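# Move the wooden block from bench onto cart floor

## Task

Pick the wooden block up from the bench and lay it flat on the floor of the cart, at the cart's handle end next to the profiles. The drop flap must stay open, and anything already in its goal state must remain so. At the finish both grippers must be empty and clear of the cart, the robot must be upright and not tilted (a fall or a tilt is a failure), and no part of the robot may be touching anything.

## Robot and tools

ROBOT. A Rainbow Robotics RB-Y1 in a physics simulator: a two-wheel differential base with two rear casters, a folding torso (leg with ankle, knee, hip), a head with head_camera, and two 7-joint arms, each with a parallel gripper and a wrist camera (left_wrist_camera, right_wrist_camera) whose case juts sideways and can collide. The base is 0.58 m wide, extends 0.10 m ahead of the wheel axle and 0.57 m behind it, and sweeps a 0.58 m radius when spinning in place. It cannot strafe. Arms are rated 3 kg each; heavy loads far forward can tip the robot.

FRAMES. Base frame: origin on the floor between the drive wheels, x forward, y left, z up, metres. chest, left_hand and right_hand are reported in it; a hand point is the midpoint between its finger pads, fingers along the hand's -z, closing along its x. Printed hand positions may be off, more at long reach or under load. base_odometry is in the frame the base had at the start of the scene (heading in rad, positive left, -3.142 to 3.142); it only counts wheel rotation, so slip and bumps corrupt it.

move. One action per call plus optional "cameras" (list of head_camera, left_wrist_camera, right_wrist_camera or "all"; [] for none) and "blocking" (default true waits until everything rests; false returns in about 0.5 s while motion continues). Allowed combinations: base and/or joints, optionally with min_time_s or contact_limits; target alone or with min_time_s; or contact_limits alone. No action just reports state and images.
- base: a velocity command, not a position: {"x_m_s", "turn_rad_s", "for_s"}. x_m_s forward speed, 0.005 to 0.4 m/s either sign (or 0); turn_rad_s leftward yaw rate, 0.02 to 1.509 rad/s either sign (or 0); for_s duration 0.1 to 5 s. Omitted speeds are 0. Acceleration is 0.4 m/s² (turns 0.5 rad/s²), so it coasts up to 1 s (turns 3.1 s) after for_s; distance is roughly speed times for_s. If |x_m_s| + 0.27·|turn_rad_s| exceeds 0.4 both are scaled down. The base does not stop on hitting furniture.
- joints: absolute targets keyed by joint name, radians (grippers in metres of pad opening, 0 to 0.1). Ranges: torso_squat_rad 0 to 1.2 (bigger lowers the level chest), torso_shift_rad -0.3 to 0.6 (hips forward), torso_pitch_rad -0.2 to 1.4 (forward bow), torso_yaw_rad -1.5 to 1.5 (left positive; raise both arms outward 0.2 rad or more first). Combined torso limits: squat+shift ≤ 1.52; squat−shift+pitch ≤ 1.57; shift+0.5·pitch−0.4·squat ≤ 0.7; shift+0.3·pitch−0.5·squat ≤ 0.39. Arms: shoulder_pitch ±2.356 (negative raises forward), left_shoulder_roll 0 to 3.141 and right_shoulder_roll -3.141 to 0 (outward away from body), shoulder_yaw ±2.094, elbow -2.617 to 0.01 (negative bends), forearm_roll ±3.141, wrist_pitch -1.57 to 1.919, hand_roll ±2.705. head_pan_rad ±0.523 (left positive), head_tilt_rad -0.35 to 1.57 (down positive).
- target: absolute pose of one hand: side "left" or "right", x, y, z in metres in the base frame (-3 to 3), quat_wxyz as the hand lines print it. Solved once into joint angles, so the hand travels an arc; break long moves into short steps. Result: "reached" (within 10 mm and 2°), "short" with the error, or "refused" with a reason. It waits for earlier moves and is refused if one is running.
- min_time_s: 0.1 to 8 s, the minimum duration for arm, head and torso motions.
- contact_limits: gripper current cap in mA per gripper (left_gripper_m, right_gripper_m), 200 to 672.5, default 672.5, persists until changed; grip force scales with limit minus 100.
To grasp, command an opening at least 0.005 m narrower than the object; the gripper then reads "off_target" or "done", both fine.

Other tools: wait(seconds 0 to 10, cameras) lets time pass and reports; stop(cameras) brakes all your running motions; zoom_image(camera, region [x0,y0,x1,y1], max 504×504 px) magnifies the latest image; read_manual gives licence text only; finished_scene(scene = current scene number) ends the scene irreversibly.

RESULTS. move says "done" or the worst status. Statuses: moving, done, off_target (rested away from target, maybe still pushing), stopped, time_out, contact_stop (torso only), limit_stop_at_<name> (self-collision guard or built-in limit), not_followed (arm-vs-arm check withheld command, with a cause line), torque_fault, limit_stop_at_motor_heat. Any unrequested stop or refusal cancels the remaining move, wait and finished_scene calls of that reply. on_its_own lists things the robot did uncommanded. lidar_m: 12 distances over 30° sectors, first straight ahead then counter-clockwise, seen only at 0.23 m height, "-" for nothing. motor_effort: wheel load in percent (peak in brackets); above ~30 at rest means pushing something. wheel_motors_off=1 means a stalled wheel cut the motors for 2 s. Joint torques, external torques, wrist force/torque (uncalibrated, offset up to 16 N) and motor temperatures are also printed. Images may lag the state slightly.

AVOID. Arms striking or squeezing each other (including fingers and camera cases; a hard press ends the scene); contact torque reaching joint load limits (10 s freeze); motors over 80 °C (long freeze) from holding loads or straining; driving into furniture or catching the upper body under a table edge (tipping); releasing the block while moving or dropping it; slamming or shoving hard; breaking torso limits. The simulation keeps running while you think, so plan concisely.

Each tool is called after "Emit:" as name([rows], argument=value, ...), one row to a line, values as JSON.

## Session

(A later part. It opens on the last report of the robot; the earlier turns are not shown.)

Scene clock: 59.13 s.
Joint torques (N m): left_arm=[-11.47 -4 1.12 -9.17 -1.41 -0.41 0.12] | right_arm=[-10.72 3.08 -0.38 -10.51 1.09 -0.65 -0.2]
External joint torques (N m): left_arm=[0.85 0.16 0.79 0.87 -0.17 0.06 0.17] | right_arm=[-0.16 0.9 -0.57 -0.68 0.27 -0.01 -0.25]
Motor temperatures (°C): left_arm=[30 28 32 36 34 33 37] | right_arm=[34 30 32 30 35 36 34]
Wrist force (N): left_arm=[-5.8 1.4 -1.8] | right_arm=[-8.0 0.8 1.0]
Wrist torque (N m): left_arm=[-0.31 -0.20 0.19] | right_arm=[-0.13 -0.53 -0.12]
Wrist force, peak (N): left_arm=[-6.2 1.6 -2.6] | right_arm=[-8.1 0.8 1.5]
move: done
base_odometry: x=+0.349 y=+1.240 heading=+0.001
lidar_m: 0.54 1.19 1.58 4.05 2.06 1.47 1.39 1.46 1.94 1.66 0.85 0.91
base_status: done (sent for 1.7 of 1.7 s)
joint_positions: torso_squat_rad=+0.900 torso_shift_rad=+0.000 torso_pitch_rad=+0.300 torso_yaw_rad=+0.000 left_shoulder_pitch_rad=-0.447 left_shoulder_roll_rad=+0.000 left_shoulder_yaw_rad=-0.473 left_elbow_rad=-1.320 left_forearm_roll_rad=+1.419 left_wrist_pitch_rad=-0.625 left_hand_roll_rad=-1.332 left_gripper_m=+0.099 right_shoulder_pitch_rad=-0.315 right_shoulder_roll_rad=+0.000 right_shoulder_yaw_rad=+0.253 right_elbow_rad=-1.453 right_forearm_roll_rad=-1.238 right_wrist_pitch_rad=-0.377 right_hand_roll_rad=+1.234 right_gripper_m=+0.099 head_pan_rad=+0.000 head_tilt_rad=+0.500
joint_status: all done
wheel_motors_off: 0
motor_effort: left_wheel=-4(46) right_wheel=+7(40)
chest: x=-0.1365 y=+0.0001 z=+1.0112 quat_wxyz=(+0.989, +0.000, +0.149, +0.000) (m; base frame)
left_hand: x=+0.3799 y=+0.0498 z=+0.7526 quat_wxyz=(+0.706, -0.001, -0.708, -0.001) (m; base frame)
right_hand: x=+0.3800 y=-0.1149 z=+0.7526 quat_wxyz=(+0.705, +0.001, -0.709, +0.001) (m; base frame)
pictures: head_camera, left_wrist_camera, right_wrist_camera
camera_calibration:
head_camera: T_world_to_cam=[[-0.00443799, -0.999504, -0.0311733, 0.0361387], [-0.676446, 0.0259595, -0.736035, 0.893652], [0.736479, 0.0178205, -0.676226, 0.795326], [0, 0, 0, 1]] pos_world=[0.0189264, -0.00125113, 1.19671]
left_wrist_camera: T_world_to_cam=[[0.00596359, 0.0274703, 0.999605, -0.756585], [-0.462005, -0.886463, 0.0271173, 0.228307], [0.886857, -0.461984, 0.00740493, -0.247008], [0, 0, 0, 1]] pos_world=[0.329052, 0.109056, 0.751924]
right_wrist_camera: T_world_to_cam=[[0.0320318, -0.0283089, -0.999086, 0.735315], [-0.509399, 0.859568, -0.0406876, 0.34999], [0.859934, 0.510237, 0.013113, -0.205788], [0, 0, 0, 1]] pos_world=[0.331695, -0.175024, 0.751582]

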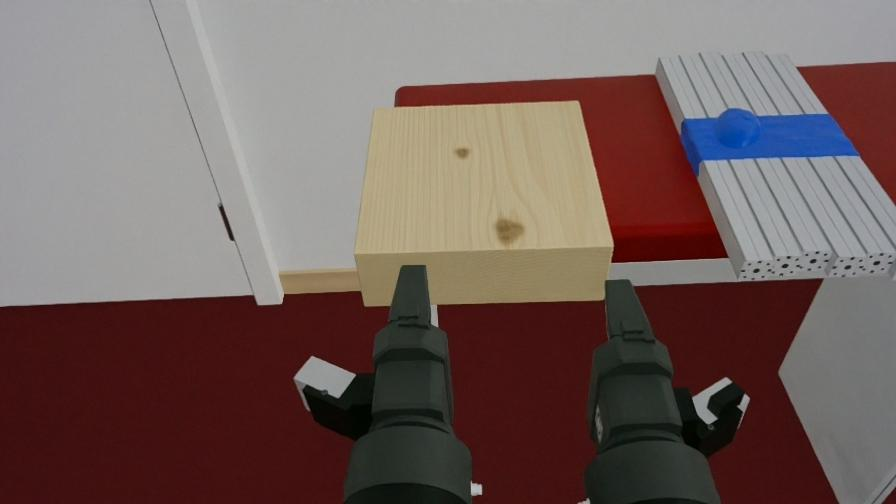

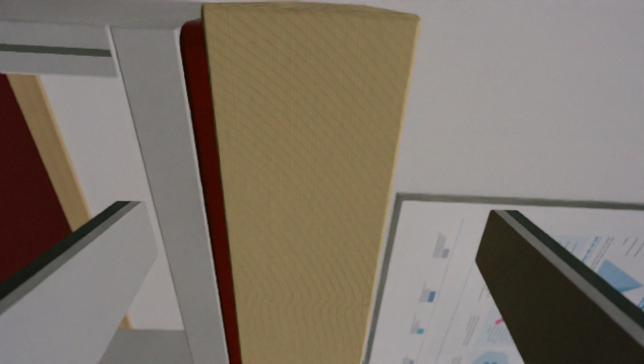

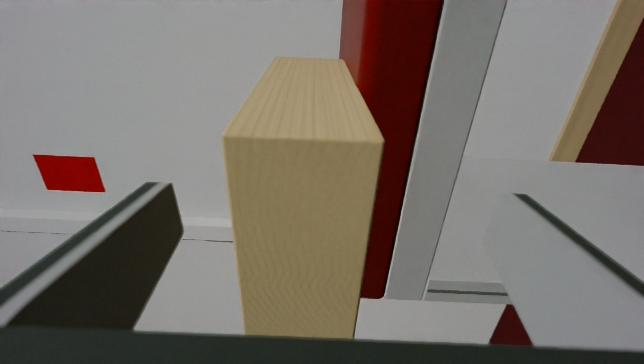

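Emit:
move(target={"side":"right","x":0.38,"y":-0.095,"z":0.764,"quat_wxyz":[0.7071,0,-0.7071,0]}, cameras=["right_wrist_camera"])

Emit:
move(target={"side":"left","x":0.38,"y":0.053,"z":0.751,"quat_wxyz":[0.7071,0,-0.7071,0]}, cameras=[])

Emit:
move(base={"x_m_s":0.05,"for_s":1})

Scene clock: 64.93 s.
Joint torques (N m): left_arm=[-10.98 -4.37 1.38 -9.2 -1.53 -0.51 0.02] | right_arm=[-11.46 3.6 -0.09 -10.92 1.12 -0.3 -0.3]
External joint torques (N m): left_arm=[1.34 -0.21 1.05 0.84 -0.29 -0.04 0.07] | right_arm=[-0.63 0.77 -0.23 -1.05 0.2 0.05 -0.35]
Motor temperatures (°C): left_arm=[31 28 32 36 34 33 37] | right_arm=[34 30 32 30 35 36 34]
Wrist force (N): left_arm=[-4.9 1.7 -1.6] | right_arm=[-7.4 0.8 1.4]
Wrist torque (N m): left_arm=[-0.31 -0.11 0.22] | right_arm=[-0.10 -0.43 -0.12]
Wrist force, peak (N): left_arm=[-6.2 2.4 -1.4] | right_arm=[-8.9 0.5 1.6]
move: done
base_odometry: x=+0.349 y=+1.240 heading=+0.001
lidar_m: 0.53 1.19 1.59 4.07 2.07 1.47 1.40 1.46 1.96 1.67 0.85 0.91
base_status: not commanded
joint_positions: torso_squat_rad=+0.900 torso_shift_rad=+0.000 torso_pitch_rad=+0.300 torso_yaw_rad=+0.000 left_shoulder_pitch_rad=-0.447 left_shoulder_roll_rad=+0.000 left_shoulder_yaw_rad=-0.473 left_elbow_rad=-1.320 left_forearm_roll_rad=+1.419 left_wrist_pitch_rad=-0.625 left_hand_roll_rad=-1.332 left_gripper_m=+0.099 right_shoulder_pitch_rad=-0.338 right_shoulder_roll_rad=+0.000 right_shoulder_yaw_rad=+0.319 right_elbow_rad=-1.474 right_forearm_roll_rad=-1.394 right_wrist_pitch_rad=-0.438 right_hand_roll_rad=+1.388 right_gripper_m=+0.099 head_pan_rad=+0.000 head_tilt_rad=+0.500
joint_status: all done
wheel_motors_off: 0
motor_effort: left_wheel=-6(6) right_wheel=+7(9)
chest: x=-0.1365 y=+0.0001 z=+1.0112 quat_wxyz=(+0.989, +0.000, +0.149, +0.000) (m; base frame)
left_hand: x=+0.3799 y=+0.0498 z=+0.7526 quat_wxyz=(+0.706, -0.001, -0.708, -0.001) (m; base frame)
right_hand: x=+0.3799 y=-0.0950 z=+0.7636 quat_wxyz=(+0.706, +0.001, -0.708, +0.000) (m; base frame)
right_hand_status: reached (checked arc, planned for 0.4 s): 0 mm and 0.2 deg off.
pictures: right_wrist_camera
camera_calibration:
right_wrist_camera: T_world_to_cam=[[0.0301613, -0.0286085, -0.999136, 0.747578], [-0.507979, 0.860441, -0.0399718, 0.332321], [0.860841, 0.508746, 0.0114195, -0.215281], [0, 0, 0, 1]] pos_world=[0.331588, -0.155032, 0.762674]

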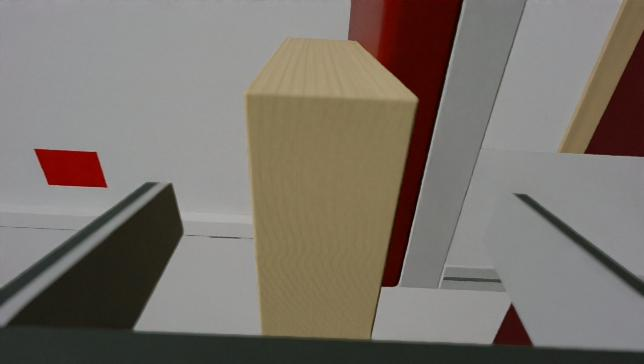

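Scene clock: 65.67 s.
Joint torques (N m): left_arm=[-11.28 -4.28 1.07 -9.6 -1.46 -0.54 0.08] | right_arm=[-11.43 3.91 -0.05 -10.88 1.07 -0.33 -0.31]
External joint torques (N m): left_arm=[1.02 -0.23 0.72 0.45 -0.22 -0.07 0.13] | right_arm=[-0.6 1.09 -0.18 -1.02 0.15 0.02 -0.36]
Motor temperatures (°C): left_arm=[31 28 32 36 34 33 37] | right_arm=[34 30 32 30 35 36 34]
Wrist force (N): left_arm=[-5.1 2.1 -1.9] | right_arm=[-7.1 0.6 1.1]
Wrist torque (N m): left_arm=[-0.35 -0.09 0.20] | right_arm=[-0.10 -0.40 -0.12]
Wrist force, peak (N): left_arm=[-6.1 3.4 -2.6] | right_arm=[-7.7 0.2 1.3]
move: done
base_odometry: x=+0.349 y=+1.240 heading=+0.001
lidar_m: 0.54 1.20 1.59 4.04 2.06 1.46 1.40 1.47 1.95 1.66 0.87 0.90
base_status: not commanded
joint_positions: torso_squat_rad=+0.900 torso_shift_rad=+0.000 torso_pitch_rad=+0.300 torso_yaw_rad=+0.000 left_shoulder_pitch_rad=-0.445 left_shoulder_roll_rad=+0.004 left_shoulder_yaw_rad=-0.470 left_elbow_rad=-1.321 left_forearm_roll_rad=+1.421 left_wrist_pitch_rad=-0.624 left_hand_roll_rad=-1.331 left_gripper_m=+0.099 right_shoulder_pitch_rad=-0.338 right_shoulder_roll_rad=+0.000 right_shoulder_yaw_rad=+0.319 right_elbow_rad=-1.474 right_forearm_roll_rad=-1.394 right_wrist_pitch_rad=-0.438 right_hand_roll_rad=+1.388 right_gripper_m=+0.099 head_pan_rad=+0.000 head_tilt_rad=+0.500
joint_status: all done
wheel_motors_off: 0
motor_effort: left_wheel=-8(10) right_wheel=+8(8)
chest: x=-0.1365 y=+0.0001 z=+1.0112 quat_wxyz=(+0.989, +0.000, +0.149, +0.000) (m; base frame)
left_hand: x=+0.3800 y=+0.0530 z=+0.7511 quat_wxyz=(+0.707, +0.000, -0.707, +0.000) (m; base frame)
left_hand_status: reached (checked arc, planned for 0.1 s): 0 mm and 0.0 deg off.
right_hand: x=+0.3799 y=-0.0950 z=+0.7636 quat_wxyz=(+0.706, +0.001, -0.708, +0.000) (m; base frame)
pictures: none
No camera images: "cameras" was empty.

Scene clock: 67.27 s.
Joint torques (N m): left_arm=[-11.04 -4.48 1.15 -9.52 -1.39 -0.58 0.1] | right_arm=[-10.96 3.56 0.06 -10.89 1.06 -0.27 -0.25]
External joint torques (N m): left_arm=[1.25 -0.43 0.8 0.52 -0.15 -0.1 0.15] | right_arm=[-0.12 0.74 -0.07 -1.02 0.14 0.08 -0.3]
Motor temperatures (°C): left_arm=[31 28 32 36 34 33 37] | right_arm=[34 30 32 30 35 36 34]
Wrist force (N): left_arm=[-5.4 0.9 -1.5] | right_arm=[-7.3 1.0 0.4]
Wrist torque (N m): left_arm=[-0.23 -0.09 0.18] | right_arm=[-0.17 -0.38 -0.10]
Wrist force, peak (N): left_arm=[-6.0 2.0 -2.2] | right_arm=[-7.8 0.7 1.4]
move: done
base_odometry: x=+0.399 y=+1.240 heading=+0.000
lidar_m: 0.48 1.14 1.51 3.87 2.15 1.51 1.44 1.51 2.02 1.47 0.83 0.90
base_status: done (sent for 1 of 1 s)
joint_positions: torso_squat_rad=+0.900 torso_shift_rad=+0.000 torso_pitch_rad=+0.300 torso_yaw_rad=+0.000 left_shoulder_pitch_rad=-0.445 left_shoulder_roll_rad=+0.004 left_shoulder_yaw_rad=-0.470 left_elbow_rad=-1.321 left_forearm_roll_rad=+1.421 left_wrist_pitch_rad=-0.624 left_hand_roll_rad=-1.331 left_gripper_m=+0.099 right_shoulder_pitch_rad=-0.338 right_shoulder_roll_rad=+0.000 right_shoulder_yaw_rad=+0.319 right_elbow_rad=-1.474 right_forearm_roll_rad=-1.394 right_wrist_pitch_rad=-0.438 right_hand_roll_rad=+1.388 right_gripper_m=+0.099 head_pan_rad=+0.000 head_tilt_rad=+0.500
joint_status: not commanded
wheel_motors_off: 0
motor_effort: left_wheel=-7(21) right_wheel=+7(33)
chest: x=-0.1365 y=+0.0001 z=+1.0112 quat_wxyz=(+0.989, +0.000, +0.149, +0.000) (m; base frame)
left_hand: x=+0.3800 y=+0.0530 z=+0.7511 quat_wxyz=(+0.707, +0.000, -0.707, +0.000) (m; base frame)
right_hand: x=+0.3799 y=-0.0950 z=+0.7637 quat_wxyz=(+0.706, +0.001, -0.708, +0.000) (m; base frame)
pictures: head_camera, left_wrist_camera, right_wrist_camera
camera_calibration:
head_camera: T_world_to_cam=[[-0.00443799, -0.999504, -0.0311733, 0.0361387], [-0.676446, 0.0259595, -0.736035, 0.893652], [0.736479, 0.0178205, -0.676226, 0.795326], [0, 0, 0, 1]] pos_world=[0.0189264, -0.00125113, 1.19671]
left_wrist_camera: T_world_to_cam=[[0.00854936, 0.0269759, 0.9996, -0.756057], [-0.459197, -0.887896, 0.0278888, 0.22962], [0.888293, -0.459252, 0.00479633, -0.244344], [0, 0, 0, 1]] pos_world=[0.328953, 0.112058, 0.750522]
right_wrist_camera: T_world_to_cam=[[0.0302519, -0.0285533, -0.999134, 0.747556], [-0.508094, 0.860374, -0.0399719, 0.332348], [0.86077, 0.508863, 0.0115202, -0.215317], [0, 0, 0, 1]] pos_world=[0.331588, -0.155032, 0.762674]

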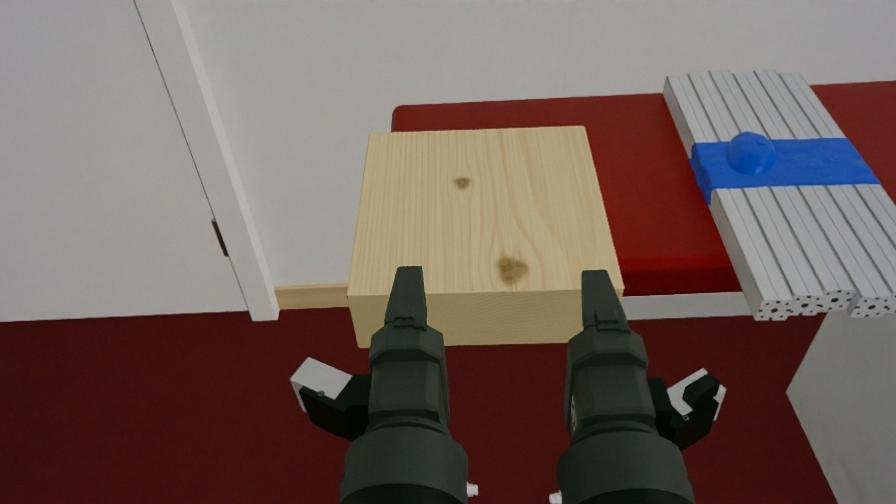

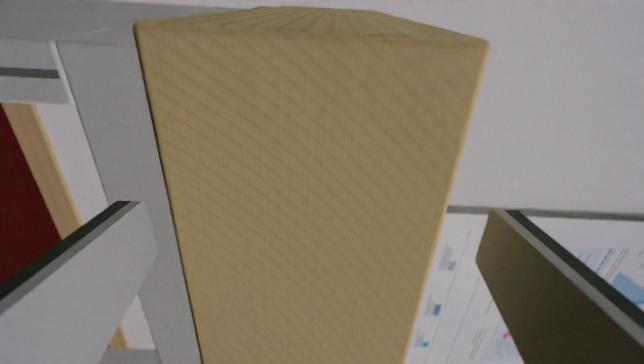

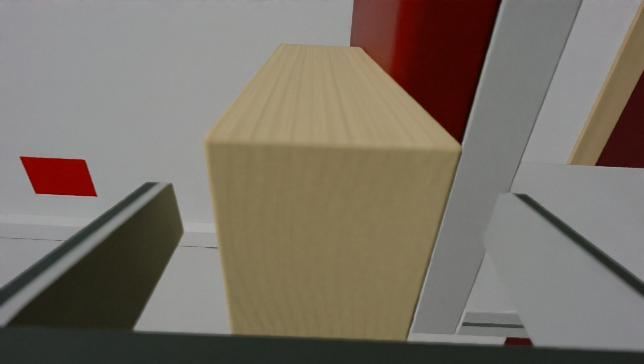

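Emit:
move(base={"x_m_s":0.05,"for_s":0.94})

Scene clock: 69.90 s.
Joint torques (N m): left_arm=[-11.4 -4.42 1.3 -9.52 -1.34 -0.55 0.15] | right_arm=[-11.1 3.83 -0.27 -10.82 1.1 -0.4 -0.19]
External joint torques (N m): left_arm=[0.9 -0.38 0.94 0.53 -0.1 -0.07 0.2] | right_arm=[-0.27 1.01 -0.4 -0.96 0.17 -0.05 -0.24]
Motor temperatures (°C): left_arm=[31 28 32 36 34 33 37] | right_arm=[34 30 32 31 35 36 34]
Wrist force (N): left_arm=[-6.0 1.0 -1.4] | right_arm=[-6.6 1.0 0.6]
Wrist torque (N m): left_arm=[-0.27 -0.20 0.25] | right_arm=[-0.18 -0.34 -0.11]
Wrist force, peak (N): left_arm=[-6.4 1.5 -1.9] | right_arm=[-7.8 1.2 0.9]
move: done
base_odometry: x=+0.446 y=+1.240 heading=+0.000
lidar_m: 0.44 1.08 1.45 3.72 2.21 1.56 1.50 1.56 2.09 1.27 0.80 0.90
base_status: done (sent for 0.93 of 0.93 s)
joint_positions: torso_squat_rad=+0.900 torso_shift_rad=+0.000 torso_pitch_rad=+0.300 torso_yaw_rad=+0.000 left_shoulder_pitch_rad=-0.445 left_shoulder_roll_rad=+0.004 left_shoulder_yaw_rad=-0.470 left_elbow_rad=-1.321 left_forearm_roll_rad=+1.421 left_wrist_pitch_rad=-0.624 left_hand_roll_rad=-1.331 left_gripper_m=+0.099 right_shoulder_pitch_rad=-0.338 right_shoulder_roll_rad=+0.000 right_shoulder_yaw_rad=+0.319 right_elbow_rad=-1.474 right_forearm_roll_rad=-1.394 right_wrist_pitch_rad=-0.438 right_hand_roll_rad=+1.388 right_gripper_m=+0.099 head_pan_rad=+0.000 head_tilt_rad=+0.500
joint_status: not commanded
wheel_motors_off: 0
motor_effort: left_wheel=-6(22) right_wheel=+7(30)
chest: x=-0.1365 y=+0.0001 z=+1.0112 quat_wxyz=(+0.989, +0.000, +0.149, +0.000) (m; base frame)
left_hand: x=+0.3800 y=+0.0530 z=+0.7511 quat_wxyz=(+0.707, +0.000, -0.707, +0.000) (m; base frame)
right_hand: x=+0.3799 y=-0.0950 z=+0.7637 quat_wxyz=(+0.706, +0.001, -0.709, +0.001) (m; base frame)
pictures: head_camera, left_wrist_camera, right_wrist_camera
camera_calibration:
head_camera: T_world_to_cam=[[-0.00443799, -0.999504, -0.0311733, 0.0361387], [-0.676446, 0.0259595, -0.736035, 0.893652], [0.736479, 0.0178205, -0.676226, 0.795326], [0, 0, 0, 1]] pos_world=[0.0189264, -0.00125113, 1.19671]
left_wrist_camera: T_world_to_cam=[[0.00854936, 0.0269759, 0.9996, -0.756057], [-0.459197, -0.887896, 0.0278888, 0.22962], [0.888293, -0.459252, 0.00479633, -0.244344], [0, 0, 0, 1]] pos_world=[0.328953, 0.112058, 0.750522]
right_wrist_camera: T_world_to_cam=[[0.0302519, -0.0285533, -0.999134, 0.747556], [-0.508094, 0.860374, -0.0399719, 0.332348], [0.86077, 0.508863, 0.0115202, -0.215317], [0, 0, 0, 1]] pos_world=[0.331588, -0.155032, 0.762674]

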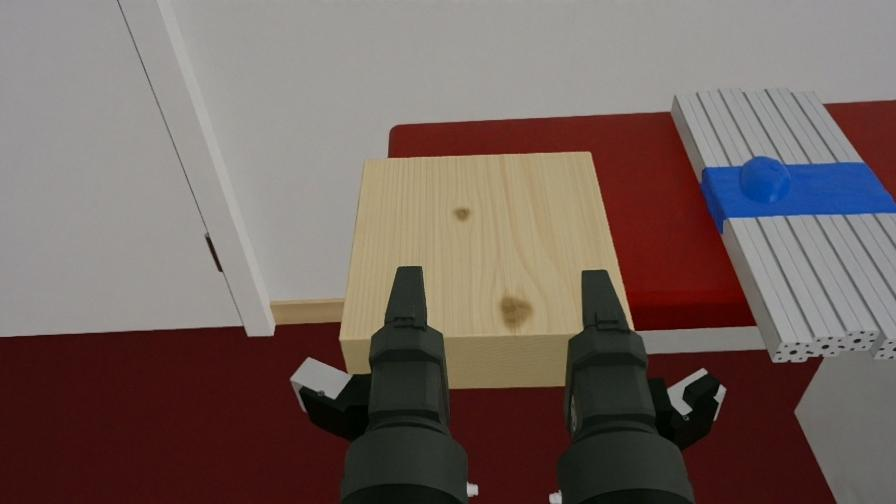

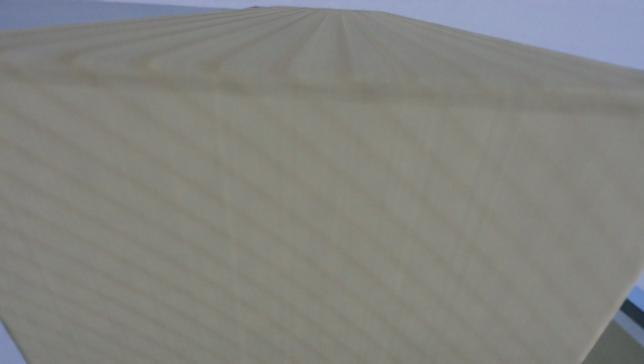

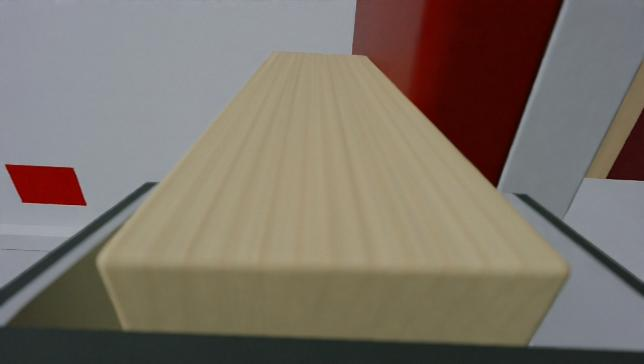

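Emit:
move(joints={"left_gripper_m":0.05,"right_gripper_m":0.05}, cameras=["right_wrist_camera","head_camera"])

Scene clock: 71.90 s.
Joint torques (N m): left_arm=[-12.98 -4.74 1.19 -11.65 -1.8 -0.76 0.13] | right_arm=[-8.31 3.73 0.34 -6.04 0.69 0.99 0.1]
External joint torques (N m): left_arm=[-0.69 -0.7 0.84 -1.61 -0.57 -0.28 0.19] | right_arm=[2.54 0.9 0.21 3.83 -0.23 1.34 0.05]
Motor temperatures (°C): left_arm=[31 28 32 36 34 33 37] | right_arm=[34 30 32 31 35 36 34]
Wrist force (N): left_arm=[-14.4 0.8 -7.3] | right_arm=[3.5 -3.1 0.5]
Wrist torque (N m): left_arm=[-0.10 -1.06 0.18] | right_arm=[-0.35 -0.23 -0.56]
Wrist force, peak (N): left_arm=[-16.3 0.9 -7.5] | right_arm=[-7.8 0.8 0.9]
move: off_target
base_odometry: x=+0.446 y=+1.240 heading=+0.000
lidar_m: 0.44 1.09 1.46 3.74 2.21 1.57 1.50 1.56 2.08 1.26 0.81 0.89
base_status: not commanded
joint_positions: torso_squat_rad=+0.900 torso_shift_rad=+0.000 torso_pitch_rad=+0.300 torso_yaw_rad=+0.000 left_shoulder_pitch_rad=-0.444 left_shoulder_roll_rad=+0.004 left_shoulder_yaw_rad=-0.470 left_elbow_rad=-1.320 left_forearm_roll_rad=+1.421 left_wrist_pitch_rad=-0.624 left_hand_roll_rad=-1.331 left_gripper_m=+0.075 right_shoulder_pitch_rad=-0.338 right_shoulder_roll_rad=+0.000 right_shoulder_yaw_rad=+0.319 right_elbow_rad=-1.476 right_forearm_roll_rad=-1.394 right_wrist_pitch_rad=-0.439 right_hand_roll_rad=+1.387 right_gripper_m=+0.075 head_pan_rad=+0.000 head_tilt_rad=+0.500
joint_status: left_gripper_m off_target (ended at +0.075, target +0.050); right_gripper_m off_target (ended at +0.075, target +0.050)
wheel_motors_off: 0
motor_effort: left_wheel=-7(7) right_wheel=+5(8)
chest: x=-0.1365 y=+0.0001 z=+1.0112 quat_wxyz=(+0.989, +0.000, +0.149, +0.000) (m; base frame)
left_hand: x=+0.3799 y=+0.0531 z=+0.7507 quat_wxyz=(+0.707, +0.000, -0.707, +0.000) (m; base frame)
right_hand: x=+0.3802 y=-0.0949 z=+0.7646 quat_wxyz=(+0.705, +0.001, -0.709, +0.000) (m; base frame)
pictures: head_camera, right_wrist_camera
camera_calibration:
head_camera: T_world_to_cam=[[-0.00443799, -0.999504, -0.0311733, 0.0361387], [-0.676446, 0.0259595, -0.736035, 0.893652], [0.736479, 0.0178205, -0.676226, 0.795326], [0, 0, 0, 1]] pos_world=[0.0189264, -0.00125113, 1.19671]
right_wrist_camera: T_world_to_cam=[[0.0321384, -0.0280421, -0.99909, 0.747779], [-0.507817, 0.860513, -0.0404879, 0.332722], [0.860865, 0.508656, 0.0134153, -0.217066], [0, 0, 0, 1]] pos_world=[0.331794, -0.154931, 0.763482]

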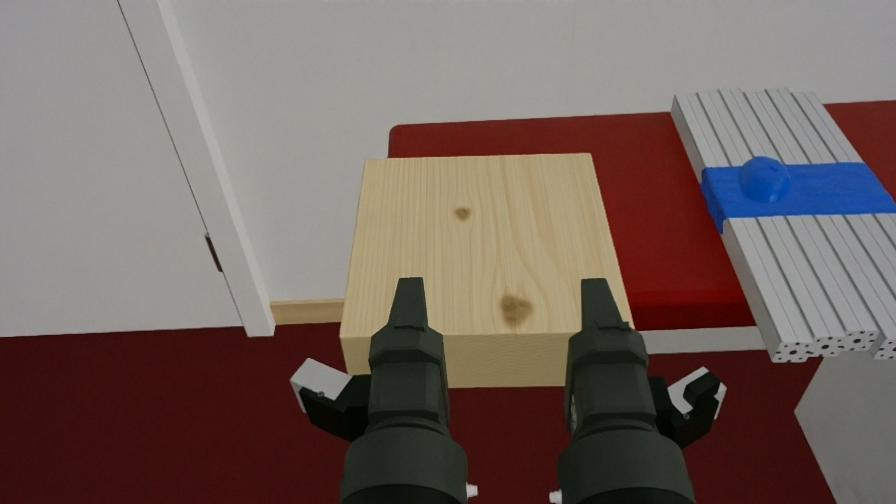

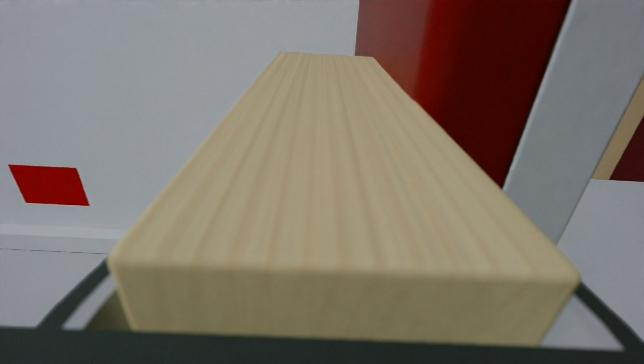

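Gripped. Lift by the torso (squat less), keeping bow.

Emit:
move(joints={"torso_squat_rad":0.75}, min_time_s=2)

Scene clock: 74.67 s.
Joint torques (N m): left_arm=[-19.86 -4.72 2.05 -17.47 -3.93 -2.33 -0.13] | right_arm=[-10.98 3.7 0.24 -12.52 1.81 -0.93 0.21]
External joint torques (N m): left_arm=[-7.62 -0.68 1.71 -7.44 -2.69 -1.85 -0.07] | right_arm=[-0.17 0.87 0.11 -2.65 0.88 -0.58 0.16]
Motor temperatures (°C): left_arm=[31 28 32 36 34 33 37] | right_arm=[34 30 32 31 35 36 34]
Wrist force (N): left_arm=[-23.2 -1.0 1.3] | right_arm=[-11.5 4.1 -2.8]
Wrist torque (N m): left_arm=[-0.35 0.94 0.11] | right_arm=[-0.53 0.55 -0.64]
Wrist force, peak (N): left_arm=[-24.5 -0.3 1.4] | right_arm=[-12.1 3.7 -2.1]
move: done
base_odometry: x=+0.446 y=+1.240 heading=+0.000
lidar_m: 0.45 1.10 1.45 3.71 2.20 1.57 1.50 1.56 2.08 1.28 0.80 0.91
base_status: not commanded
joint_positions: torso_squat_rad=+0.750 torso_shift_rad=+0.000 torso_pitch_rad=+0.301 torso_yaw_rad=+0.000 left_shoulder_pitch_rad=-0.442 left_shoulder_roll_rad=+0.004 left_shoulder_yaw_rad=-0.470 left_elbow_rad=-1.319 left_forearm_roll_rad=+1.421 left_wrist_pitch_rad=-0.623 left_hand_roll_rad=-1.331 left_gripper_m=+0.074 right_shoulder_pitch_rad=-0.338 right_shoulder_roll_rad=+0.000 right_shoulder_yaw_rad=+0.319 right_elbow_rad=-1.474 right_forearm_roll_rad=-1.394 right_wrist_pitch_rad=-0.438 right_hand_roll_rad=+1.387 right_gripper_m=+0.075 head_pan_rad=+0.000 head_tilt_rad=+0.500
joint_status: all done
wheel_motors_off: 0
motor_effort: left_wheel=-6(8) right_wheel=+8(8)
chest: x=-0.1361 y=+0.0001 z=+1.0882 quat_wxyz=(+0.989, +0.000, +0.150, +0.000) (m; base frame)
left_hand: x=+0.3796 y=+0.0533 z=+0.8256 quat_wxyz=(+0.709, +0.000, -0.705, +0.000) (m; base frame)
right_hand: x=+0.3802 y=-0.0950 z=+0.8399 quat_wxyz=(+0.706, +0.001, -0.708, +0.000) (m; base frame)
pictures: head_camera, left_wrist_camera, right_wrist_camera
camera_calibration:
head_camera: T_world_to_cam=[[-0.00446857, -0.999504, -0.0311699, 0.0385323], [-0.677174, 0.0259601, -0.735364, 0.949816], [0.735809, 0.0178214, -0.676955, 0.847689], [0, 0, 0, 1]] pos_world=[0.0196259, -0.00125113, 1.27351]
left_wrist_camera: T_world_to_cam=[[0.0137085, 0.0260501, 0.999567, -0.832392], [-0.458857, -0.888023, 0.0294361, 0.226283], [0.888405, -0.459061, -0.000220204, -0.239988], [0, 0, 0, 1]] pos_world=[0.328449, 0.112459, 0.825317]
right_wrist_camera: T_world_to_cam=[[0.0288131, -0.0284596, -0.99918, 0.824308], [-0.508163, 0.86037, -0.0391597, 0.334838], [0.860779, 0.508874, 0.0103278, -0.215365], [0, 0, 0, 1]] pos_world=[0.331783, -0.155031, 0.838968]

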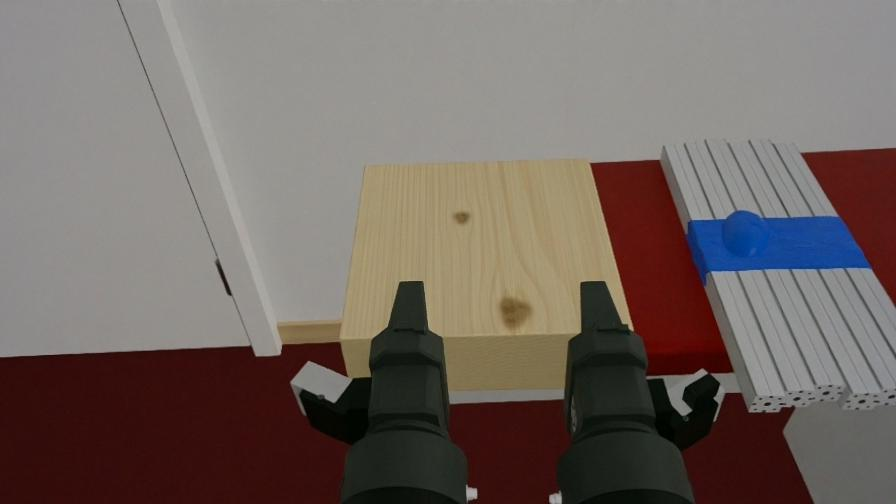

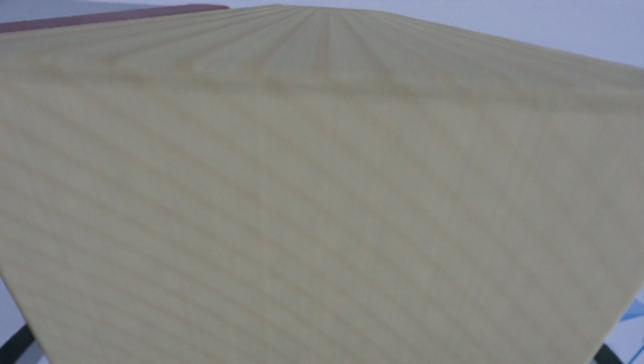

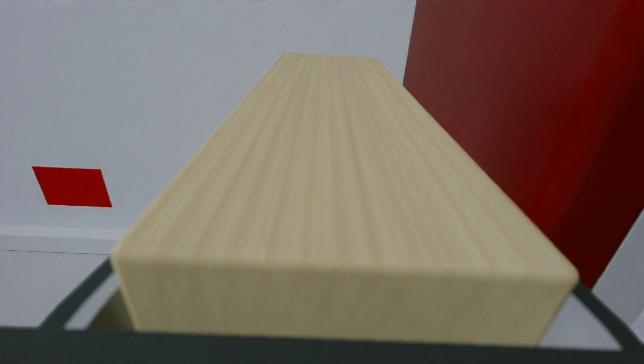

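Emit:
move(base={"x_m_s":-0.2,"for_s":3.25}, cameras=[])

Emit:
move(base={"turn_rad_s":-0.5,"for_s":3.142}, cameras=["head_camera"])

Emit:
move(base={"x_m_s":0.3,"for_s":4.87}, cameras=["head_camera"])

Emit:
move(base={"turn_rad_s":0.5,"for_s":3.142})

Scene clock: 81.90 s.
Joint torques (N m): left_arm=[-20.97 -4.95 2.47 -18.16 -4.2 -2.39 0] | right_arm=[-12.45 3.81 -0.01 -13.11 1.91 -0.99 0.28]
External joint torques (N m): left_arm=[-8.73 -0.9 2.12 -8.12 -2.96 -1.91 0.05] | right_arm=[-1.64 0.98 -0.15 -3.25 0.99 -0.64 0.23]
Motor temperatures (°C): left_arm=[31 28 32 36 34 33 37] | right_arm=[34 30 32 31 35 36 34]
Wrist force (N): left_arm=[-23.8 -0.4 2.3] | right_arm=[-11.6 3.5 -2.9]
Wrist torque (N m): left_arm=[-0.40 0.83 0.13] | right_arm=[-0.45 0.50 -0.66]
Wrist force, peak (N): left_arm=[-25.4 -1.9 1.3] | right_arm=[-12.6 3.5 -2.3]
move: done
base_odometry: x=-0.208 y=+1.240 heading=-0.001
lidar_m: 1.09 1.73 2.32 3.82 1.25 0.88 0.83 0.89 1.18 2.97 1.49 1.30
base_status: done (sent for 3.27 of 3.27 s)
joint_positions: torso_squat_rad=+0.750 torso_shift_rad=+0.000 torso_pitch_rad=+0.301 torso_yaw_rad=+0.000 left_shoulder_pitch_rad=-0.442 left_shoulder_roll_rad=+0.004 left_shoulder_yaw_rad=-0.470 left_elbow_rad=-1.319 left_forearm_roll_rad=+1.422 left_wrist_pitch_rad=-0.623 left_hand_roll_rad=-1.331 left_gripper_m=+0.074 right_shoulder_pitch_rad=-0.337 right_shoulder_roll_rad=+0.000 right_shoulder_yaw_rad=+0.319 right_elbow_rad=-1.474 right_forearm_roll_rad=-1.394 right_wrist_pitch_rad=-0.438 right_hand_roll_rad=+1.387 right_gripper_m=+0.075 head_pan_rad=+0.000 head_tilt_rad=+0.500
joint_status: not commanded
wheel_motors_off: 0
motor_effort: left_wheel=-11(26) right_wheel=+12(38)
chest: x=-0.1361 y=+0.0001 z=+1.0882 quat_wxyz=(+0.989, +0.000, +0.150, +0.000) (m; base frame)
left_hand: x=+0.3794 y=+0.0533 z=+0.8254 quat_wxyz=(+0.709, +0.000, -0.705, +0.000) (m; base frame)
right_hand: x=+0.3800 y=-0.0950 z=+0.8398 quat_wxyz=(+0.706, +0.001, -0.708, +0.000) (m; base frame)
pictures: none
No camera images: "cameras" was empty.

Scene clock: 86.37 s.
Joint torques (N m): left_arm=[-21.24 -4.87 2.45 -18.07 -4.15 -2.49 -0.01] | right_arm=[-12.64 3.97 0.05 -13.01 1.89 -0.95 0.24]
External joint torques (N m): left_arm=[-9 -0.82 2.11 -8.04 -2.91 -2.01 0.04] | right_arm=[-1.83 1.14 -0.09 -3.14 0.97 -0.6 0.19]
Motor temperatures (°C): left_arm=[31 28 32 37 34 33 37] | right_arm=[34 30 32 31 36 36 34]
Wrist force (N): left_arm=[-23.7 0.0 1.7] | right_arm=[-12.0 3.3 -2.9]
Wrist torque (N m): left_arm=[-0.46 0.87 0.12] | right_arm=[-0.46 0.47 -0.64]
Wrist force, peak (N): left_arm=[-24.6 -0.5 1.7] | right_arm=[-12.3 3.7 -2.9]
move: done
base_odometry: x=-0.208 y=+1.240 heading=-1.567
lidar_m: 2.90 1.49 1.30 1.10 1.73 2.33 3.88 1.29 0.91 0.85 0.86 1.17
base_status: done (sent for 3.13 of 3.13 s)
joint_positions: torso_squat_rad=+0.750 torso_shift_rad=+0.000 torso_pitch_rad=+0.301 torso_yaw_rad=+0.000 left_shoulder_pitch_rad=-0.442 left_shoulder_roll_rad=+0.004 left_shoulder_yaw_rad=-0.470 left_elbow_rad=-1.319 left_forearm_roll_rad=+1.422 left_wrist_pitch_rad=-0.623 left_hand_roll_rad=-1.331 left_gripper_m=+0.074 right_shoulder_pitch_rad=-0.337 right_shoulder_roll_rad=+0.000 right_shoulder_yaw_rad=+0.319 right_elbow_rad=-1.474 right_forearm_roll_rad=-1.394 right_wrist_pitch_rad=-0.438 right_hand_roll_rad=+1.387 right_gripper_m=+0.075 head_pan_rad=+0.000 head_tilt_rad=+0.500
joint_status: not commanded
wheel_motors_off: 0
motor_effort: left_wheel=+16(47) right_wheel=+0(46)
chest: x=-0.1361 y=+0.0001 z=+1.0882 quat_wxyz=(+0.989, +0.000, +0.150, +0.000) (m; base frame)
left_hand: x=+0.3794 y=+0.0534 z=+0.8254 quat_wxyz=(+0.709, +0.000, -0.705, +0.000) (m; base frame)
right_hand: x=+0.3800 y=-0.0950 z=+0.8398 quat_wxyz=(+0.706, +0.001, -0.708, +0.000) (m; base frame)
pictures: head_camera
camera_calibration:
head_camera: T_world_to_cam=[[-0.0044642, -0.999504, -0.0311704, 0.0385355], [-0.67707, 0.02596, -0.73546, 0.949942], [0.735905, 0.0178213, -0.67685, 0.847696], [0, 0, 0, 1]] pos_world=[0.019526, -0.00125113, 1.27361]

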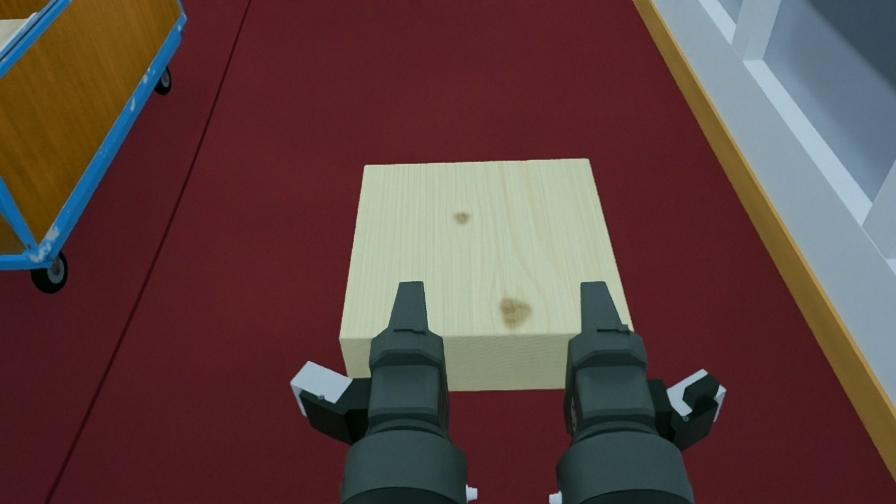

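Scene clock: 92.27 s.
Joint torques (N m): left_arm=[-21.02 -4.76 2.69 -18.02 -4.29 -2.55 0.11] | right_arm=[-12.4 3.54 0.1 -13.13 1.89 -1.03 0.28]
External joint torques (N m): left_arm=[-8.79 -0.71 2.35 -7.98 -3.05 -2.07 0.16] | right_arm=[-1.6 0.71 -0.04 -3.27 0.96 -0.68 0.23]
Motor temperatures (°C): left_arm=[31 28 32 37 34 33 37] | right_arm=[34 30 32 31 36 36 34]
Wrist force (N): left_arm=[-22.3 -0.3 1.8] | right_arm=[-10.8 2.9 -2.6]
Wrist torque (N m): left_arm=[-0.37 0.97 0.11] | right_arm=[-0.47 0.50 -0.64]
Wrist force, peak (N): left_arm=[-24.5 -0.3 1.3] | right_arm=[-12.8 4.4 -4.1]
move: done
base_odometry: x=-0.203 y=-0.220 heading=-1.567
lidar_m: 2.69 2.61 1.03 0.99 1.02 1.89 3.67 1.19 0.85 0.79 0.81 1.07
base_status: done (sent for 4.87 of 4.87 s)
joint_positions: torso_squat_rad=+0.750 torso_shift_rad=+0.000 torso_pitch_rad=+0.301 torso_yaw_rad=+0.000 left_shoulder_pitch_rad=-0.442 left_shoulder_roll_rad=+0.004 left_shoulder_yaw_rad=-0.470 left_elbow_rad=-1.319 left_forearm_roll_rad=+1.422 left_wrist_pitch_rad=-0.623 left_hand_roll_rad=-1.331 left_gripper_m=+0.074 right_shoulder_pitch_rad=-0.337 right_shoulder_roll_rad=+0.000 right_shoulder_yaw_rad=+0.319 right_elbow_rad=-1.474 right_forearm_roll_rad=-1.394 right_wrist_pitch_rad=-0.438 right_hand_roll_rad=+1.387 right_gripper_m=+0.075 head_pan_rad=+0.000 head_tilt_rad=+0.500
joint_status: not commanded
wheel_motors_off: 0
motor_effort: left_wheel=+0(48) right_wheel=+0(37)
chest: x=-0.1360 y=+0.0001 z=+1.0882 quat_wxyz=(+0.989, +0.000, +0.150, +0.000) (m; base frame)
left_hand: x=+0.3795 y=+0.0533 z=+0.8254 quat_wxyz=(+0.709, +0.000, -0.705, +0.000) (m; base frame)
right_hand: x=+0.3801 y=-0.0950 z=+0.8397 quat_wxyz=(+0.706, +0.001, -0.708, +0.000) (m; base frame)
pictures: head_camera
camera_calibration:
head_camera: T_world_to_cam=[[-0.00446857, -0.999504, -0.0311699, 0.0385354], [-0.677174, 0.0259601, -0.735364, 0.94989], [0.735809, 0.0178214, -0.676955, 0.847757], [0, 0, 0, 1]] pos_world=[0.0196259, -0.00125113, 1.27361]

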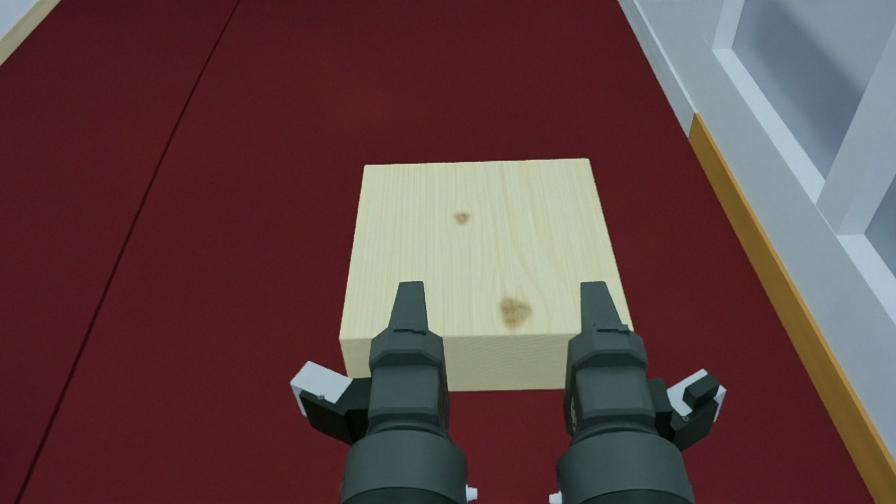

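Scene clock: 96.73 s.
Joint torques (N m): left_arm=[-20.74 -4.68 2.72 -17.91 -4.11 -2.44 -0.04] | right_arm=[-12.71 3.55 -0.36 -12.98 1.97 -1.09 0.33]
External joint torques (N m): left_arm=[-8.51 -0.63 2.38 -7.87 -2.87 -1.96 0.02] | right_arm=[-1.9 0.72 -0.5 -3.11 1.05 -0.74 0.28]
Motor temperatures (°C): left_arm=[31 28 32 37 34 33 37] | right_arm=[34 30 32 31 36 36 34]
Wrist force (N): left_arm=[-23.1 -0.4 1.6] | right_arm=[-11.3 2.9 -2.5]
Wrist torque (N m): left_arm=[-0.43 0.92 0.11] | right_arm=[-0.49 0.50 -0.69]
Wrist force, peak (N): left_arm=[-25.0 -0.7 1.1] | right_arm=[-12.0 3.9 -3.3]
move: done
base_odometry: x=-0.203 y=-0.220 heading=-0.001
lidar_m: 0.98 1.03 1.87 3.56 1.16 0.82 0.79 0.82 1.10 2.77 2.60 1.03
base_status: done (sent for 3.13 of 3.13 s)
joint_positions: torso_squat_rad=+0.750 torso_shift_rad=+0.000 torso_pitch_rad=+0.301 torso_yaw_rad=+0.000 left_shoulder_pitch_rad=-0.442 left_shoulder_roll_rad=+0.004 left_shoulder_yaw_rad=-0.470 left_elbow_rad=-1.319 left_forearm_roll_rad=+1.422 left_wrist_pitch_rad=-0.623 left_hand_roll_rad=-1.331 left_gripper_m=+0.074 right_shoulder_pitch_rad=-0.337 right_shoulder_roll_rad=+0.000 right_shoulder_yaw_rad=+0.319 right_elbow_rad=-1.474 right_forearm_roll_rad=-1.394 right_wrist_pitch_rad=-0.438 right_hand_roll_rad=+1.387 right_gripper_m=+0.075 head_pan_rad=+0.000 head_tilt_rad=+0.500
joint_status: not commanded
wheel_motors_off: 0
motor_effort: left_wheel=+0(41) right_wheel=+17(37)
chest: x=-0.1361 y=+0.0001 z=+1.0882 quat_wxyz=(+0.989, +0.000, +0.150, +0.000) (m; base frame)
left_hand: x=+0.3795 y=+0.0533 z=+0.8254 quat_wxyz=(+0.709, +0.000, -0.705, +0.000) (m; base frame)
right_hand: x=+0.3801 y=-0.0950 z=+0.8397 quat_wxyz=(+0.706, +0.001, -0.708, +0.000) (m; base frame)
pictures: head_camera, left_wrist_camera, right_wrist_camera
camera_calibration:
head_camera: T_world_to_cam=[[-0.00446857, -0.999504, -0.0311699, 0.0385354], [-0.677174, 0.0259601, -0.735364, 0.94989], [0.735809, 0.0178214, -0.676955, 0.847757], [0, 0, 0, 1]] pos_world=[0.0196259, -0.00125113, 1.27361]
left_wrist_camera: T_world_to_cam=[[0.0139752, 0.0259073, 0.999567, -0.832263], [-0.458927, -0.887986, 0.0294317, 0.226312], [0.888364, -0.45914, -0.000520239, -0.239718], [0, 0, 0, 1]] pos_world=[0.328449, 0.112459, 0.825117]
right_wrist_camera: T_world_to_cam=[[0.0283157, -0.0284045, -0.999195, 0.824396], [-0.508143, 0.860395, -0.0388589, 0.334527], [0.860807, 0.508835, 0.00992916, -0.214958], [0, 0, 0, 1]] pos_world=[0.331682, -0.155031, 0.838866]

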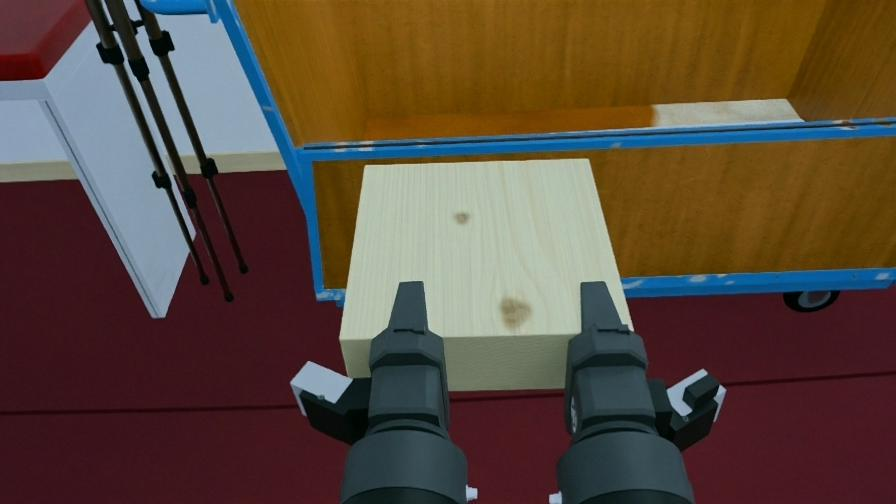

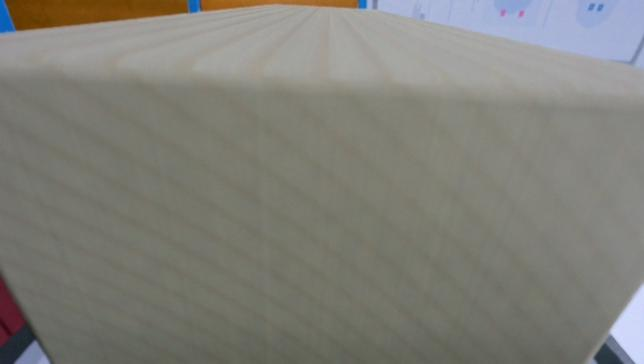

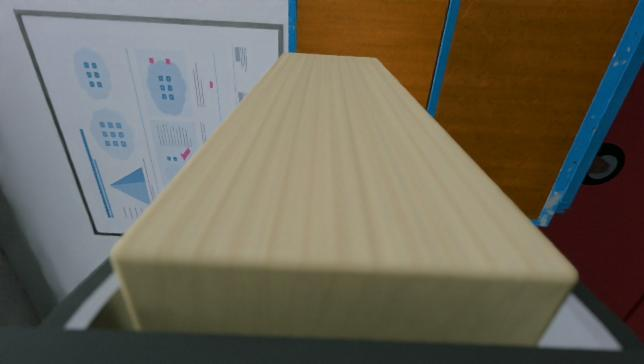

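Emit:
move(joints={"torso_squat_rad":0.15,"head_tilt_rad":0.4,"head_pan_rad":-0.2}, cameras=["head_camera"], min_time_s=3)

Emit:
zoom_image(camera="head_camera", region=[392, 0, 896, 300])

Scene clock: 106.60 s.
Joint torques (N m): left_arm=[-20.98 -4.78 2.56 -18 -4.18 -2.47 -0.04] | right_arm=[-12.49 3.56 0.01 -13.07 1.95 -0.91 0.3]
External joint torques (N m): left_arm=[-8.75 -0.73 2.22 -7.97 -2.94 -1.99 0.01] | right_arm=[-1.68 0.73 -0.13 -3.21 1.03 -0.56 0.25]
Motor temperatures (°C): left_arm=[31 28 32 38 34 33 37] | right_arm=[34 30 32 31 36 36 34]
Wrist force (N): left_arm=[-23.3 0.0 1.8] | right_arm=[-11.4 3.1 -3.1]
Wrist torque (N m): left_arm=[-0.44 0.97 0.07] | right_arm=[-0.47 0.53 -0.66]
Wrist force, peak (N): left_arm=[-24.6 -0.3 2.2] | right_arm=[-12.1 3.5 -2.8]
move: done
base_odometry: x=-0.203 y=-0.220 heading=-0.001
lidar_m: 0.99 1.03 1.88 3.55 1.16 0.83 0.79 0.82 1.10 2.75 2.60 1.04
base_status: not commanded
joint_positions: torso_squat_rad=+0.150 torso_shift_rad=+0.000 torso_pitch_rad=+0.301 torso_yaw_rad=+0.000 left_shoulder_pitch_rad=-0.442 left_shoulder_roll_rad=+0.004 left_shoulder_yaw_rad=-0.470 left_elbow_rad=-1.319 left_forearm_roll_rad=+1.422 left_wrist_pitch_rad=-0.623 left_hand_roll_rad=-1.331 left_gripper_m=+0.074 right_shoulder_pitch_rad=-0.337 right_shoulder_roll_rad=+0.000 right_shoulder_yaw_rad=+0.319 right_elbow_rad=-1.474 right_forearm_roll_rad=-1.394 right_wrist_pitch_rad=-0.438 right_hand_roll_rad=+1.387 right_gripper_m=+0.075 head_pan_rad=-0.200 head_tilt_rad=+0.400
joint_status: all done
wheel_motors_off: 0
motor_effort: left_wheel=+0(2) right_wheel=+21(22)
chest: x=-0.1360 y=+0.0001 z=+1.2682 quat_wxyz=(+0.989, +0.000, +0.150, +0.000) (m; base frame)
left_hand: x=+0.3796 y=+0.0534 z=+1.0053 quat_wxyz=(+0.709, +0.000, -0.705, +0.000) (m; base frame)
right_hand: x=+0.3801 y=-0.0950 z=+1.0196 quat_wxyz=(+0.706, +0.001, -0.708, +0.000) (m; base frame)
pictures: head_camera
camera_calibration:
head_camera: T_world_to_cam=[[-0.191097, -0.981188, 0.0274211, -0.0512652], [-0.589051, 0.0922879, -0.802809, 1.1851], [0.785176, -0.169567, -0.595606, 0.854032], [0, 0, 0, 1]] pos_world=[0.0177211, -0.0148557, 1.46148]

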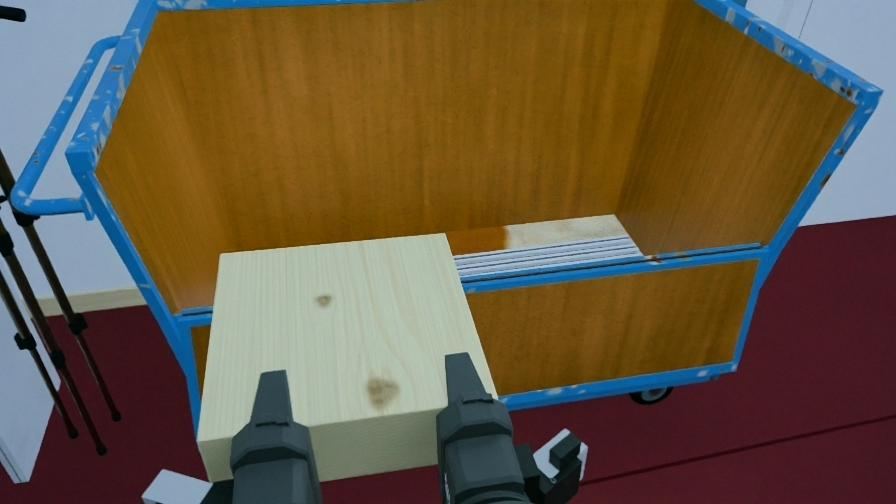

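Scaled by 1.000.

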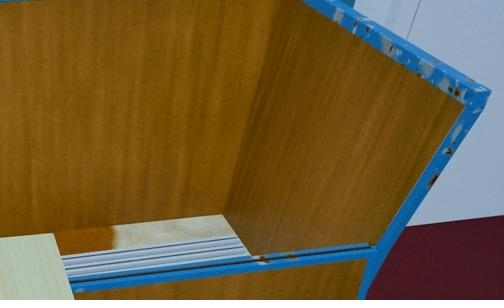

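Emit:
move(base={"turn_rad_s":0.4,"for_s":2.2}, joints={"head_tilt_rad":0.5,"head_pan_rad":-0.52}, cameras=["head_camera"])

Emit:
zoom_image(camera="head_camera", region=[200, 0, 700, 400])

Scene clock: 114.77 s.
Joint torques (N m): left_arm=[-20.87 -4.95 2.39 -18.14 -4.14 -2.49 -0.14] | right_arm=[-12.73 3.66 -0.24 -13.11 1.98 -0.91 0.32]
External joint torques (N m): left_arm=[-8.64 -0.9 2.05 -8.11 -2.9 -2.02 -0.09] | right_arm=[-1.92 0.83 -0.38 -3.25 1.06 -0.56 0.27]
Motor temperatures (°C): left_arm=[31 28 32 38 34 33 37] | right_arm=[34 30 32 32 36 36 34]
Wrist force (N): left_arm=[-23.5 0.1 1.7] | right_arm=[-11.2 3.4 -3.3]
Wrist torque (N m): left_arm=[-0.42 0.89 0.13] | right_arm=[-0.54 0.49 -0.65]
Wrist force, peak (N): left_arm=[-25.2 -0.8 1.2] | right_arm=[-12.2 4.0 -2.5]
move: done
base_odometry: x=-0.203 y=-0.220 heading=+0.878
lidar_m: 1.88 4.05 1.42 0.87 0.78 0.78 0.95 1.82 3.24 1.11 0.99 1.00
base_status: done (sent for 2.2 of 2.2 s)
joint_positions: torso_squat_rad=+0.150 torso_shift_rad=+0.000 torso_pitch_rad=+0.301 torso_yaw_rad=+0.000 left_shoulder_pitch_rad=-0.442 left_shoulder_roll_rad=+0.004 left_shoulder_yaw_rad=-0.470 left_elbow_rad=-1.319 left_forearm_roll_rad=+1.422 left_wrist_pitch_rad=-0.623 left_hand_roll_rad=-1.331 left_gripper_m=+0.074 right_shoulder_pitch_rad=-0.337 right_shoulder_roll_rad=+0.000 right_shoulder_yaw_rad=+0.319 right_elbow_rad=-1.474 right_forearm_roll_rad=-1.394 right_wrist_pitch_rad=-0.438 right_hand_roll_rad=+1.387 right_gripper_m=+0.075 head_pan_rad=-0.520 head_tilt_rad=+0.500
joint_status: all done
wheel_motors_off: 0
motor_effort: left_wheel=+0(17) right_wheel=+21(36)
chest: x=-0.1360 y=+0.0001 z=+1.2682 quat_wxyz=(+0.989, +0.000, +0.150, +0.000) (m; base frame)
left_hand: x=+0.3795 y=+0.0534 z=+1.0053 quat_wxyz=(+0.709, +0.000, -0.705, +0.000) (m; base frame)
right_hand: x=+0.3801 y=-0.0950 z=+1.0196 quat_wxyz=(+0.706, +0.001, -0.708, +0.000) (m; base frame)
pictures: head_camera
camera_calibration:
head_camera: T_world_to_cam=[[-0.479394, -0.869862, 0.116281, -0.196427], [-0.610738, 0.235528, -0.755993, 1.11579], [0.630222, -0.433436, -0.644169, 0.91604], [0, 0, 0, 1]] pos_world=[0.0099809, -0.0366197, 1.45645]

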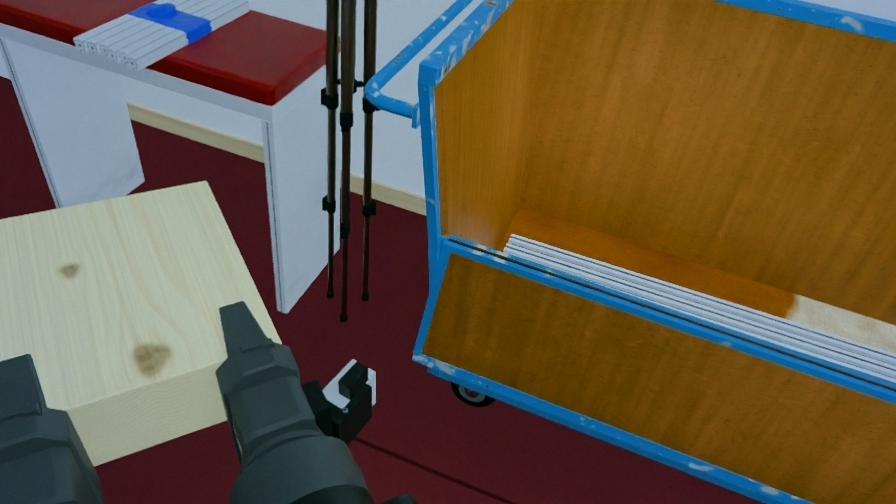

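Scaled by 1.008 from the camera's 896x504 image, which has a finer 1280x720 frame.

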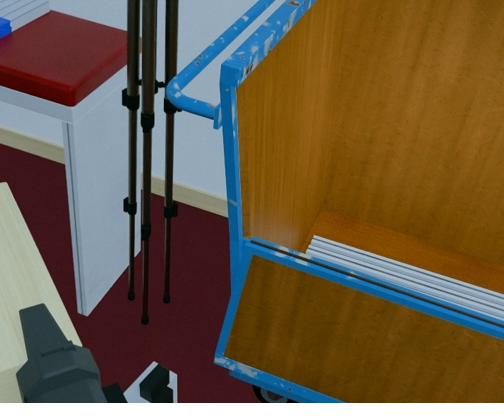

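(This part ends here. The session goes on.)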